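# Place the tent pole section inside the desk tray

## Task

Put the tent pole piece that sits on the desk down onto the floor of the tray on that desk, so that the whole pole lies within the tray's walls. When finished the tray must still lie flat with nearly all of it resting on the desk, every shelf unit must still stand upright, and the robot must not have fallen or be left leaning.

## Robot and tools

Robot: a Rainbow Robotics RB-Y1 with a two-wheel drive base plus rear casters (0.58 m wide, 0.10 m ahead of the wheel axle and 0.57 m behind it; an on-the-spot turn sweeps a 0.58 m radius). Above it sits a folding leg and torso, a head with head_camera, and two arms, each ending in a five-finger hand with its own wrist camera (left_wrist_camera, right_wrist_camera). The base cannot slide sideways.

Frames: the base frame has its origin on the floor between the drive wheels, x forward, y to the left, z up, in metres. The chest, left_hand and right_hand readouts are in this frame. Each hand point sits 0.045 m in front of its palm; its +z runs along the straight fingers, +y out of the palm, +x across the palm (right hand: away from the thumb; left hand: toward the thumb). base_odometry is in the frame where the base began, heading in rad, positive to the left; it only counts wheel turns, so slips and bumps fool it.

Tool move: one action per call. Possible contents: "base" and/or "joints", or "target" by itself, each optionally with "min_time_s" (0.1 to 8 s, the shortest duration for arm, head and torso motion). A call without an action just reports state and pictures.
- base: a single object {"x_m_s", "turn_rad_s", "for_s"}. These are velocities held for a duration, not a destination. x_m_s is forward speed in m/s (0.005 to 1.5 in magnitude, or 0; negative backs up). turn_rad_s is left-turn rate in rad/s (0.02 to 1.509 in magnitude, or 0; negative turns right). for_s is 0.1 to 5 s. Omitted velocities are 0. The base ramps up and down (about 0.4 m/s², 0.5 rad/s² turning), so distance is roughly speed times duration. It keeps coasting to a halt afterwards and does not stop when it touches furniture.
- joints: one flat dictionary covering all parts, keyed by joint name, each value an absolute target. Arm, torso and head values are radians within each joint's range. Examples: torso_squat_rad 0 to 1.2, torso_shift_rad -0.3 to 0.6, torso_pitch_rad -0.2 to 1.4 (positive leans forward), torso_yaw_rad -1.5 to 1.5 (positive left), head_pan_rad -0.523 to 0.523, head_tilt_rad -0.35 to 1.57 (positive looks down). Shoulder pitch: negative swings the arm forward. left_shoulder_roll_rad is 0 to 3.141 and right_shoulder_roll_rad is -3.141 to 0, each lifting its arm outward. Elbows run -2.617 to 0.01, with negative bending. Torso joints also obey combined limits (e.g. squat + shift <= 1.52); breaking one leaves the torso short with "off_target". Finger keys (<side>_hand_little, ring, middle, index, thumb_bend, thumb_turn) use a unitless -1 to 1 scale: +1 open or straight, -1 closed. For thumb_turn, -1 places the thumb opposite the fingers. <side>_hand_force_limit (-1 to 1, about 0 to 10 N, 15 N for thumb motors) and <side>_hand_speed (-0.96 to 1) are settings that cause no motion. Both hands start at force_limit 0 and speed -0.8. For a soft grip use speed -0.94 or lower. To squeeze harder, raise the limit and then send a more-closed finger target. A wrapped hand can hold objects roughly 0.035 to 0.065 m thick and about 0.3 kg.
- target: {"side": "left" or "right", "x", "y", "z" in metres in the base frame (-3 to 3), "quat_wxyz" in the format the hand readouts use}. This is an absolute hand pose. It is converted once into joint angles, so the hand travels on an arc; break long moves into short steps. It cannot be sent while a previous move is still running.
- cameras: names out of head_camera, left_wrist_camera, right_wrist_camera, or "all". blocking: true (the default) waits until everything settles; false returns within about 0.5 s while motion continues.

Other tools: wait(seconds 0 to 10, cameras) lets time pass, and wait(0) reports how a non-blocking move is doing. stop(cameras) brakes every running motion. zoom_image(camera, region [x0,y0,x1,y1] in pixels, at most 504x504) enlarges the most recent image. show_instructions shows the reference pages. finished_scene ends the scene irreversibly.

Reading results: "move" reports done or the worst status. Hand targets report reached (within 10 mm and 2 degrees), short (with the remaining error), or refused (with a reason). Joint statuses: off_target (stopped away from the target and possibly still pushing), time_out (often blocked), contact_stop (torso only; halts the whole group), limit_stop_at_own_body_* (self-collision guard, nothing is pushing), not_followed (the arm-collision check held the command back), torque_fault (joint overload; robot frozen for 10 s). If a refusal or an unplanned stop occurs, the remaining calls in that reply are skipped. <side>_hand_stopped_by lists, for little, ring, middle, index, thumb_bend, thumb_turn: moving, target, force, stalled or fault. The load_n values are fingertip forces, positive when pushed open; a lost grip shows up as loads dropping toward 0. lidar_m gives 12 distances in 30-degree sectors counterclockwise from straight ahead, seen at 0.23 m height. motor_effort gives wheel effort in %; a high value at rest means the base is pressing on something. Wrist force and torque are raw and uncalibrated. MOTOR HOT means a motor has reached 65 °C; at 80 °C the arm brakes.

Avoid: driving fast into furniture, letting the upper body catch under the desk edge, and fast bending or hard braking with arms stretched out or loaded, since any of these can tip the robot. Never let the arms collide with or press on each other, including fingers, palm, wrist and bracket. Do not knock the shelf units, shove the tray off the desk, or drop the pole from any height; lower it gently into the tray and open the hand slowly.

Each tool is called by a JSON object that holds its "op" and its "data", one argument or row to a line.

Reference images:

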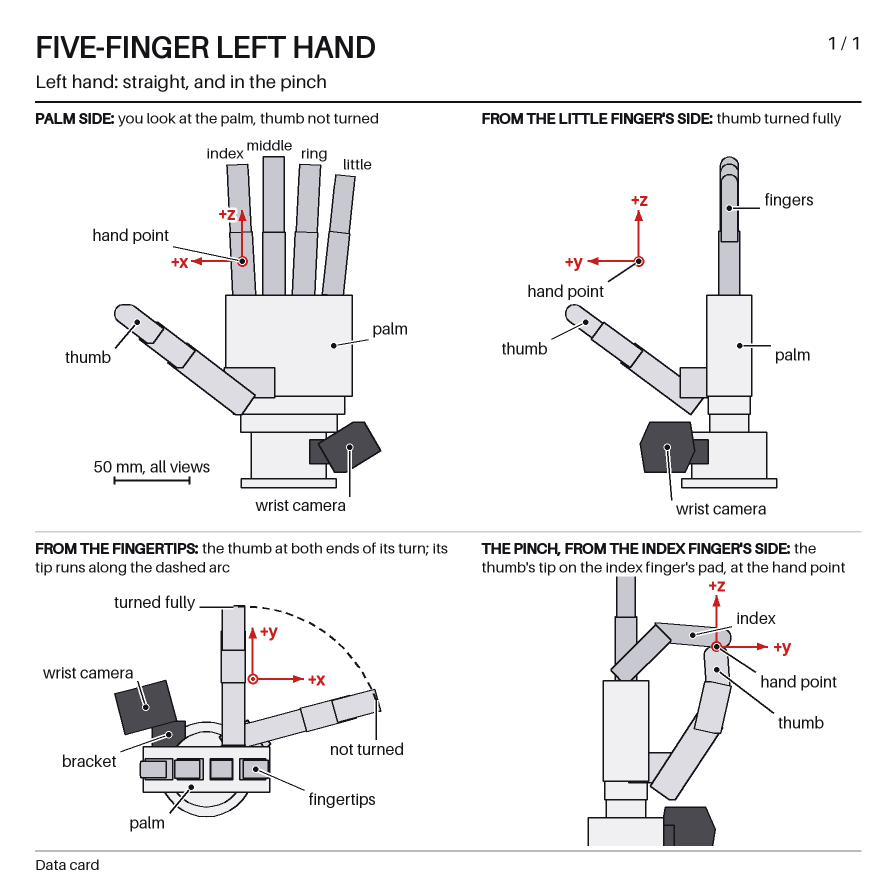

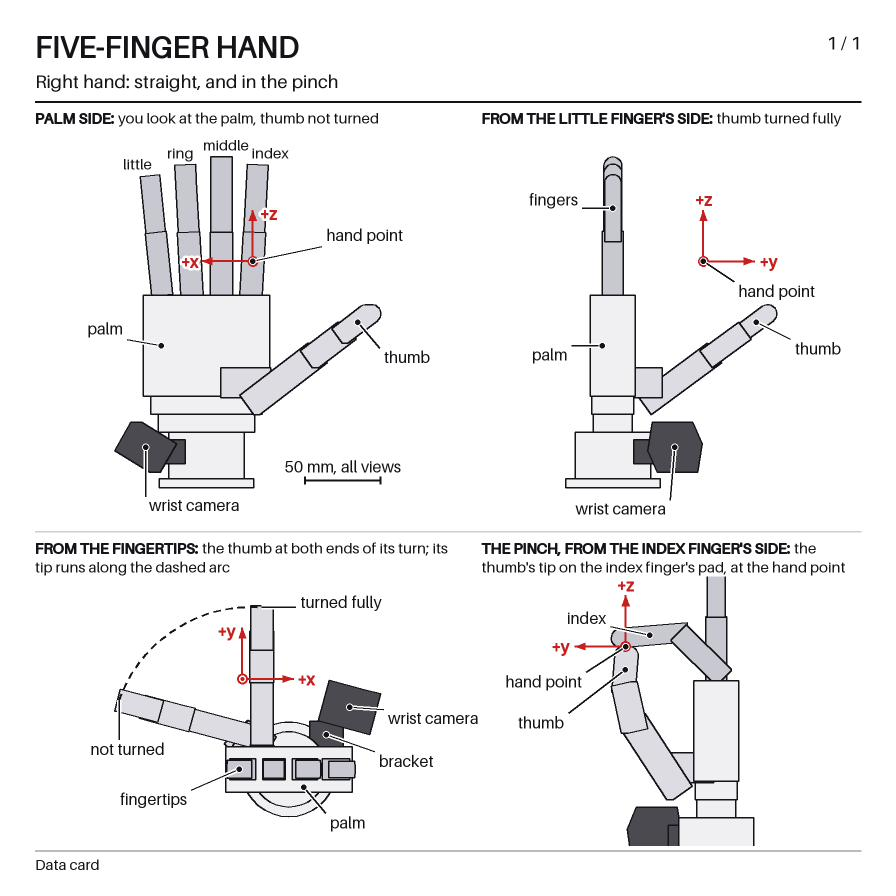

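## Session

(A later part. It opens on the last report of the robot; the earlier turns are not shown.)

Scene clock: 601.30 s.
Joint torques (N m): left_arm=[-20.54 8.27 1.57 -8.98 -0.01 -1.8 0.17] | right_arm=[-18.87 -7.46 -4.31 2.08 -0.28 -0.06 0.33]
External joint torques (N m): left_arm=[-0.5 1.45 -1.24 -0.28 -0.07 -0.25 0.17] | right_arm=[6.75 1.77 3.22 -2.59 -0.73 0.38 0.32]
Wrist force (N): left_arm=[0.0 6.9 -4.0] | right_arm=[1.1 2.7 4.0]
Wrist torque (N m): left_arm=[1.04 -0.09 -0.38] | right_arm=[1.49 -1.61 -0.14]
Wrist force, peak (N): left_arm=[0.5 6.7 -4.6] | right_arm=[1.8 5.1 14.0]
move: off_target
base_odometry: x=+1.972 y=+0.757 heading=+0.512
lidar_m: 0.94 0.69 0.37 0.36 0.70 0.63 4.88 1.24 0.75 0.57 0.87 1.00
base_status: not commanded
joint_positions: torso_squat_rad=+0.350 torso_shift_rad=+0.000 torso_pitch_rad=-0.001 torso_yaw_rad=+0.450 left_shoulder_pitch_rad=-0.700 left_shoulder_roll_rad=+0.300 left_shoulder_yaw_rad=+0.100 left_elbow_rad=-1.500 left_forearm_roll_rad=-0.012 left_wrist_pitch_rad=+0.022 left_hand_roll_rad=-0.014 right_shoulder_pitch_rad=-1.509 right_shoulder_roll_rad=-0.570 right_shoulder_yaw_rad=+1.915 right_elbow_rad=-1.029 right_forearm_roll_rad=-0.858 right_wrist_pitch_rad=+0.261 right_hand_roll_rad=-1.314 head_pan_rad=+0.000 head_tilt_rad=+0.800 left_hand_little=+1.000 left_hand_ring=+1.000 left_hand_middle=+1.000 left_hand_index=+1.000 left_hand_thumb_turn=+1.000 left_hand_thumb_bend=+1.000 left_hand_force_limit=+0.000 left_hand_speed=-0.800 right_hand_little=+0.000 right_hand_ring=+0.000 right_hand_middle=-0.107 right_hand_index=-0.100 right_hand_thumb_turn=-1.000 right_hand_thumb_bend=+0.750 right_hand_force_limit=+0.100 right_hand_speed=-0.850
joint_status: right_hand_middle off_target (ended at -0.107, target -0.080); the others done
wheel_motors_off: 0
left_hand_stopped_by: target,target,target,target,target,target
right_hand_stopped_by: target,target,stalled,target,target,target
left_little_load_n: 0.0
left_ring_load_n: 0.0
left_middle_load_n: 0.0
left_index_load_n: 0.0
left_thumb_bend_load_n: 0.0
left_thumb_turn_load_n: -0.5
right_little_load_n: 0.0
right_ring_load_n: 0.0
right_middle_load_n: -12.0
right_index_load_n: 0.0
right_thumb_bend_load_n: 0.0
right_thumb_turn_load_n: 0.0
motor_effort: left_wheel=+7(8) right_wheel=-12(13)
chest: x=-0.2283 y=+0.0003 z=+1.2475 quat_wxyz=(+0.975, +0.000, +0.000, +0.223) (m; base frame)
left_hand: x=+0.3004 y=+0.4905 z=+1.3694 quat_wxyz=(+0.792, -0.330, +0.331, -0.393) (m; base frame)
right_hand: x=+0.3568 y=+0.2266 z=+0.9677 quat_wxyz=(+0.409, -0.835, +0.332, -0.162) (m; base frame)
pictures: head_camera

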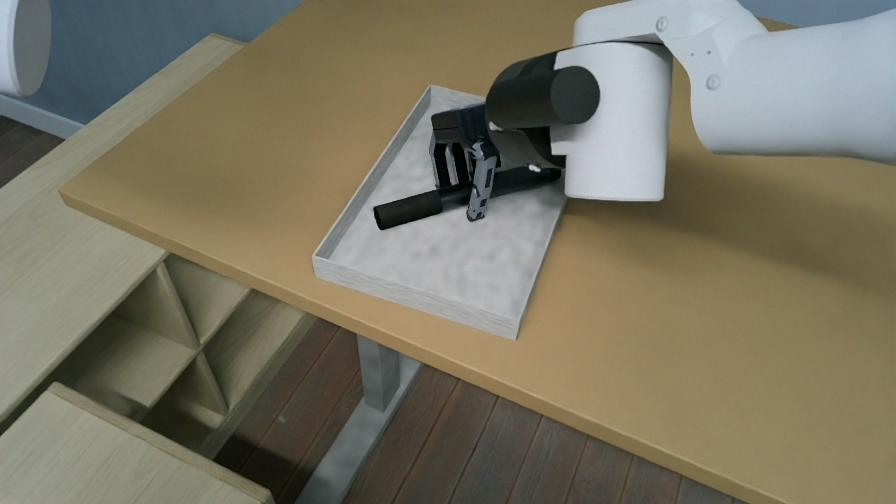

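{"op": "move", "data": {
  "target": {"side":"right","x":0.356,"y":0.226,"z":0.974,"quat_wxyz":[0.4066,-0.8336,0.3309,-0.1614]},
  "min_time_s": 1
}}

{"op": "move", "data": {
  "joints": {"right_hand_thumb_bend":1.0,"right_hand_index":0.15,"right_hand_middle":0.15,"right_hand_ring":0.15},
  "cameras": ["head_camera"]
}}

{"op": "zoom_image", "data": {
  "camera": "head_camera",
  "region": [340, 100, 600, 300]
}}

Scene clock: 611.83 s.
Joint torques (N m): left_arm=[-20.37 8.44 1.73 -8.9 -0.06 -1.87 0.2] | right_arm=[-26.85 -11.15 -5.79 3.46 0.04 -0.36 0.33]
External joint torques (N m): left_arm=[-0.33 1.62 -1.08 -0.2 -0.12 -0.32 0.2] | right_arm=[-1.25 -1.89 1.82 -1.29 -0.42 0.09 0.33]
Wrist force (N): left_arm=[0.9 5.9 -4.2] | right_arm=[1.8 11.4 16.2]
Wrist torque (N m): left_arm=[0.89 -0.25 -0.32] | right_arm=[1.46 -1.88 0.07]
Wrist force, peak (N): left_arm=[0.6 7.2 -4.5] | right_arm=[2.2 11.6 17.1]
move: done
base_odometry: x=+1.972 y=+0.757 heading=+0.512
lidar_m: 0.95 0.67 0.37 0.36 0.70 0.63 4.89 1.23 0.76 0.57 0.88 0.99
base_status: not commanded
joint_positions: torso_squat_rad=+0.350 torso_shift_rad=+0.000 torso_pitch_rad=+0.000 torso_yaw_rad=+0.450 left_shoulder_pitch_rad=-0.700 left_shoulder_roll_rad=+0.300 left_shoulder_yaw_rad=+0.100 left_elbow_rad=-1.500 left_forearm_roll_rad=-0.012 left_wrist_pitch_rad=+0.022 left_hand_roll_rad=-0.014 right_shoulder_pitch_rad=-1.527 right_shoulder_roll_rad=-0.581 right_shoulder_yaw_rad=+1.922 right_elbow_rad=-1.049 right_forearm_roll_rad=-0.877 right_wrist_pitch_rad=+0.267 right_hand_roll_rad=-1.308 head_pan_rad=+0.000 head_tilt_rad=+0.800 left_hand_little=+1.000 left_hand_ring=+1.000 left_hand_middle=+1.000 left_hand_index=+1.000 left_hand_thumb_turn=+1.000 left_hand_thumb_bend=+1.000 left_hand_force_limit=+0.000 left_hand_speed=-0.800 right_hand_little=+0.000 right_hand_ring=+0.000 right_hand_middle=-0.106 right_hand_index=-0.100 right_hand_thumb_turn=-1.000 right_hand_thumb_bend=+0.750 right_hand_force_limit=+0.100 right_hand_speed=-0.850
joint_status: all done
wheel_motors_off: 0
left_hand_stopped_by: target,target,target,target,target,target
right_hand_stopped_by: target,target,stalled,target,target,target
left_little_load_n: 0.0
left_ring_load_n: 0.0
left_middle_load_n: 0.0
left_index_load_n: 0.0
left_thumb_bend_load_n: 0.0
left_thumb_turn_load_n: 0.0
right_little_load_n: 0.0
right_ring_load_n: 0.0
right_middle_load_n: 0.0
right_index_load_n: 0.0
right_thumb_bend_load_n: 0.0
right_thumb_turn_load_n: 0.0
motor_effort: left_wheel=+7(8) right_wheel=-13(13)
chest: x=-0.2282 y=+0.0003 z=+1.2475 quat_wxyz=(+0.975, +0.000, +0.000, +0.223) (m; base frame)
left_hand: x=+0.3005 y=+0.4905 z=+1.3693 quat_wxyz=(+0.792, -0.330, +0.331, -0.392) (m; base frame)
right_hand: x=+0.3560 y=+0.2263 z=+0.9735 quat_wxyz=(+0.408, -0.835, +0.332, -0.162) (m; base frame)
right_hand_status: reached (checked arc, planned for 1.0 s): 1 mm and 0.0 deg off.
pictures: none

Scene clock: 613.47 s.
Joint torques (N m): left_arm=[-20.58 8.38 1.89 -8.98 -0.03 -1.81 0.25] | right_arm=[-24.28 -9.72 -6.38 3.69 -0.02 -0.75 0.46]
External joint torques (N m): left_arm=[-0.55 1.56 -0.92 -0.28 -0.1 -0.26 0.25] | right_arm=[1.32 -0.45 1.23 -1.06 -0.49 -0.29 0.45]
Wrist force (N): left_arm=[0.3 6.8 -4.2] | right_arm=[1.4 8.9 12.3]
Wrist torque (N m): left_arm=[1.01 -0.16 -0.39] | right_arm=[1.61 -1.78 0.02]
Wrist force, peak (N): left_arm=[0.0 6.6 -5.2] | right_arm=[2.3 11.9 16.8]
move: done
base_odometry: x=+1.972 y=+0.757 heading=+0.512
lidar_m: 0.96 0.67 0.37 0.36 0.70 0.62 4.88 1.25 0.75 0.56 0.88 0.98
base_status: not commanded
joint_positions: torso_squat_rad=+0.350 torso_shift_rad=+0.000 torso_pitch_rad=+0.000 torso_yaw_rad=+0.450 left_shoulder_pitch_rad=-0.700 left_shoulder_roll_rad=+0.300 left_shoulder_yaw_rad=+0.100 left_elbow_rad=-1.500 left_forearm_roll_rad=-0.012 left_wrist_pitch_rad=+0.022 left_hand_roll_rad=-0.014 right_shoulder_pitch_rad=-1.527 right_shoulder_roll_rad=-0.582 right_shoulder_yaw_rad=+1.922 right_elbow_rad=-1.049 right_forearm_roll_rad=-0.877 right_wrist_pitch_rad=+0.267 right_hand_roll_rad=-1.308 head_pan_rad=+0.000 head_tilt_rad=+0.800 left_hand_little=+1.000 left_hand_ring=+1.000 left_hand_middle=+1.000 left_hand_index=+1.000 left_hand_thumb_turn=+1.000 left_hand_thumb_bend=+1.000 left_hand_force_limit=+0.000 left_hand_speed=-0.800 right_hand_little=+0.000 right_hand_ring=+0.150 right_hand_middle=+0.149 right_hand_index=+0.150 right_hand_thumb_turn=-1.000 right_hand_thumb_bend=+1.000 right_hand_force_limit=+0.100 right_hand_speed=-0.850
joint_status: all done
wheel_motors_off: 0
left_hand_stopped_by: target,target,target,target,target,target
right_hand_stopped_by: target,target,target,target,target,target
left_little_load_n: 0.0
left_ring_load_n: 0.0
left_middle_load_n: 0.0
left_index_load_n: 0.0
left_thumb_bend_load_n: 0.0
left_thumb_turn_load_n: 0.0
right_little_load_n: 0.0
right_ring_load_n: 0.0
right_middle_load_n: -2.5
right_index_load_n: 0.0
right_thumb_bend_load_n: 0.0
right_thumb_turn_load_n: 0.0
motor_effort: left_wheel=+8(9) right_wheel=-9(14)
chest: x=-0.2282 y=+0.0003 z=+1.2475 quat_wxyz=(+0.975, +0.000, +0.000, +0.223) (m; base frame)
left_hand: x=+0.3005 y=+0.4905 z=+1.3693 quat_wxyz=(+0.792, -0.330, +0.331, -0.392) (m; base frame)
right_hand: x=+0.3562 y=+0.2264 z=+0.9740 quat_wxyz=(+0.408, -0.835, +0.332, -0.162) (m; base frame)
pictures: head_camera

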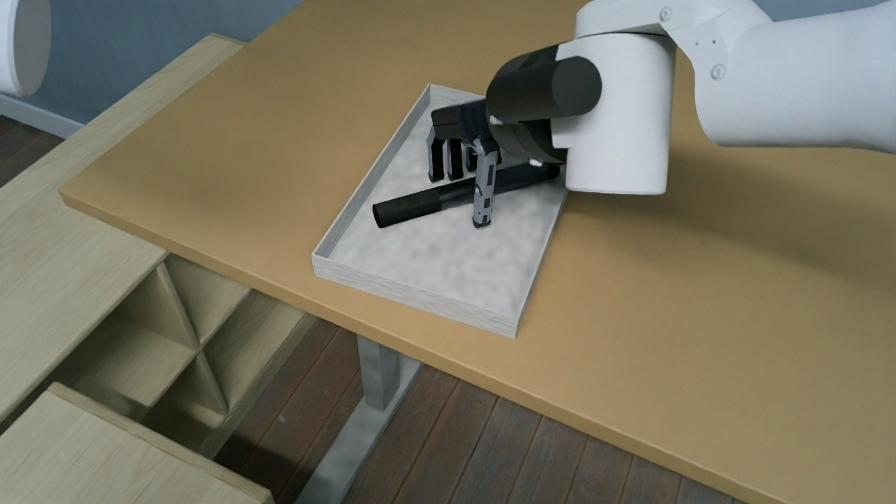

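Scaled by 1.938 from the camera's 896x504 image, which has a finer 1280x720 frame.

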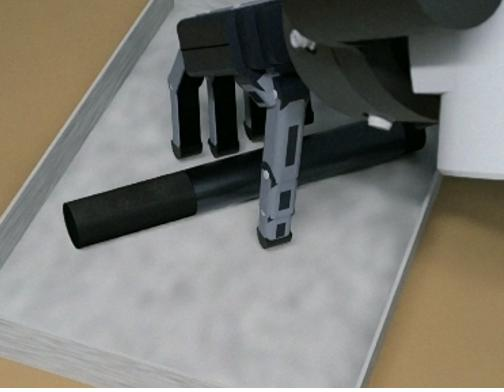

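{"op": "move", "data": {
  "target": {"side":"right","x":0.356,"y":0.226,"z":1.0,"quat_wxyz":[0.4066,-0.8336,0.3309,-0.1614]},
  "min_time_s": 1.5
}}

{"op": "move", "data": {
  "target": {"side":"right","x":0.356,"y":0.226,"z":1.06,"quat_wxyz":[0.4066,-0.8336,0.3309,-0.1614]},
  "min_time_s": 1.5,
  "cameras": ["head_camera"]
}}

{"op": "zoom_image", "data": {
  "camera": "head_camera",
  "region": [300, 60, 620, 360]
}}

Scene clock: 619.57 s.
Joint torques (N m): left_arm=[-20.4 8.3 1.45 -8.94 -0.03 -1.8 0.15] | right_arm=[-26.49 -10.68 -6.62 4.45 0.33 -0.48 0.29]
External joint torques (N m): left_arm=[-0.37 1.48 -1.36 -0.24 -0.1 -0.25 0.15] | right_arm=[-0.96 -1.35 1.18 -0.65 -0.15 0.03 0.29]
Wrist force (N): left_arm=[-0.5 5.9 -4.1] | right_arm=[1.9 11.8 16.5]
Wrist torque (N m): left_arm=[0.87 -0.07 -0.36] | right_arm=[1.52 -1.89 0.09]
Wrist force, peak (N): left_arm=[0.4 6.4 -5.0] | right_arm=[1.5 11.9 16.8]
move: done
base_odometry: x=+1.972 y=+0.757 heading=+0.512
lidar_m: 0.95 0.68 0.37 0.36 0.71 0.62 4.89 1.25 0.75 0.58 0.88 0.99
base_status: not commanded
joint_positions: torso_squat_rad=+0.350 torso_shift_rad=+0.000 torso_pitch_rad=+0.000 torso_yaw_rad=+0.450 left_shoulder_pitch_rad=-0.700 left_shoulder_roll_rad=+0.300 left_shoulder_yaw_rad=+0.100 left_elbow_rad=-1.500 left_forearm_roll_rad=-0.012 left_wrist_pitch_rad=+0.022 left_hand_roll_rad=-0.014 right_shoulder_pitch_rad=-1.598 right_shoulder_roll_rad=-0.621 right_shoulder_yaw_rad=+1.946 right_elbow_rad=-1.112 right_forearm_roll_rad=-0.958 right_wrist_pitch_rad=+0.282 right_hand_roll_rad=-1.272 head_pan_rad=+0.000 head_tilt_rad=+0.800 left_hand_little=+1.000 left_hand_ring=+1.000 left_hand_middle=+1.000 left_hand_index=+1.000 left_hand_thumb_turn=+1.000 left_hand_thumb_bend=+1.000 left_hand_force_limit=+0.000 left_hand_speed=-0.800 right_hand_little=+0.000 right_hand_ring=+0.150 right_hand_middle=+0.149 right_hand_index=+0.150 right_hand_thumb_turn=-1.000 right_hand_thumb_bend=+1.000 right_hand_force_limit=+0.100 right_hand_speed=-0.850
joint_status: all done
wheel_motors_off: 0
left_hand_stopped_by: target,target,target,target,target,target
right_hand_stopped_by: target,target,target,target,target,target
left_little_load_n: 0.0
left_ring_load_n: 0.0
left_middle_load_n: 0.0
left_index_load_n: 0.0
left_thumb_bend_load_n: 0.0
left_thumb_turn_load_n: -0.5
right_little_load_n: 0.0
right_ring_load_n: 0.0
right_middle_load_n: 0.0
right_index_load_n: 0.0
right_thumb_bend_load_n: 0.0
right_thumb_turn_load_n: 0.0
motor_effort: left_wheel=+8(9) right_wheel=-10(13)
chest: x=-0.2282 y=+0.0003 z=+1.2475 quat_wxyz=(+0.975, +0.000, +0.000, +0.223) (m; base frame)
left_hand: x=+0.3006 y=+0.4905 z=+1.3693 quat_wxyz=(+0.792, -0.330, +0.331, -0.392) (m; base frame)
right_hand: x=+0.3559 y=+0.2262 z=+0.9998 quat_wxyz=(+0.408, -0.835, +0.332, -0.162) (m; base frame)
right_hand_status: reached (checked arc, planned for 1.5 s): 0 mm and 0.1 deg off.
pictures: none

Scene clock: 621.40 s.
Joint torques (N m): left_arm=[-20.52 8.29 1.82 -9.14 0.01 -1.77 0.13] | right_arm=[-26.35 -10.04 -6.67 4.87 0.21 -0.77 0.13]
External joint torques (N m): left_arm=[-0.48 1.47 -0.99 -0.44 -0.06 -0.23 0.14] | right_arm=[-1.15 -0.83 1.36 -0.92 -0.33 -0.08 0.12]
Wrist force (N): left_arm=[0.3 6.0 -3.3] | right_arm=[1.6 11.0 16.2]
Wrist torque (N m): left_arm=[0.87 -0.09 -0.37] | right_arm=[1.43 -1.85 0.05]
Wrist force, peak (N): left_arm=[0.5 6.7 -5.1] | right_arm=[1.5 12.0 17.2]
move: done
base_odometry: x=+1.972 y=+0.757 heading=+0.512
lidar_m: 0.95 0.68 0.37 0.36 0.70 0.62 4.89 1.25 0.75 0.55 0.87 0.99
base_status: not commanded
joint_positions: torso_squat_rad=+0.350 torso_shift_rad=+0.000 torso_pitch_rad=+0.000 torso_yaw_rad=+0.450 left_shoulder_pitch_rad=-0.700 left_shoulder_roll_rad=+0.300 left_shoulder_yaw_rad=+0.100 left_elbow_rad=-1.500 left_forearm_roll_rad=-0.012 left_wrist_pitch_rad=+0.022 left_hand_roll_rad=-0.014 right_shoulder_pitch_rad=-1.744 right_shoulder_roll_rad=-0.697 right_shoulder_yaw_rad=+1.978 right_elbow_rad=-1.212 right_forearm_roll_rad=-1.151 right_wrist_pitch_rad=+0.315 right_hand_roll_rad=-1.159 head_pan_rad=+0.000 head_tilt_rad=+0.800 left_hand_little=+1.000 left_hand_ring=+1.000 left_hand_middle=+1.000 left_hand_index=+1.000 left_hand_thumb_turn=+1.000 left_hand_thumb_bend=+1.000 left_hand_force_limit=+0.000 left_hand_speed=-0.800 right_hand_little=+0.000 right_hand_ring=+0.150 right_hand_middle=+0.149 right_hand_index=+0.150 right_hand_thumb_turn=-1.000 right_hand_thumb_bend=+1.000 right_hand_force_limit=+0.100 right_hand_speed=-0.850
joint_status: all done
wheel_motors_off: 0
left_hand_stopped_by: target,target,target,target,target,target
right_hand_stopped_by: target,target,target,target,target,target
left_little_load_n: 0.0
left_ring_load_n: 0.0
left_middle_load_n: 0.0
left_index_load_n: 0.0
left_thumb_bend_load_n: 0.0
left_thumb_turn_load_n: 0.0
right_little_load_n: 0.0
right_ring_load_n: 0.0
right_middle_load_n: 0.0
right_index_load_n: 0.0
right_thumb_bend_load_n: 0.0
right_thumb_turn_load_n: 0.0
motor_effort: left_wheel=+8(9) right_wheel=-12(14)
chest: x=-0.2282 y=+0.0003 z=+1.2475 quat_wxyz=(+0.975, +0.000, +0.000, +0.223) (m; base frame)
left_hand: x=+0.3006 y=+0.4905 z=+1.3693 quat_wxyz=(+0.792, -0.330, +0.331, -0.392) (m; base frame)
right_hand: x=+0.3561 y=+0.2266 z=+1.0595 quat_wxyz=(+0.412, -0.832, +0.332, -0.165) (m; base frame)
right_hand_status: reached (checked arc, planned for 1.5 s): 1 mm and 0.7 deg off.
pictures: head_camera

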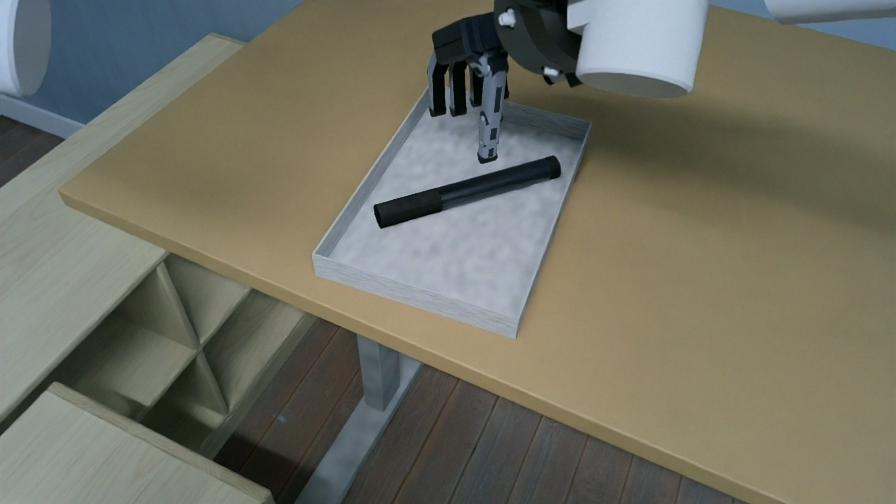

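Scaled by 1.575 from the camera's 896x504 image, which has a finer 1280x720 frame.

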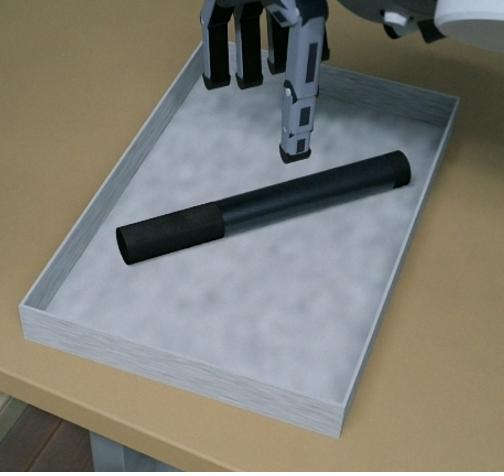

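{"op": "finished_scene", "data": {

}}

The scene is finished: the task was done.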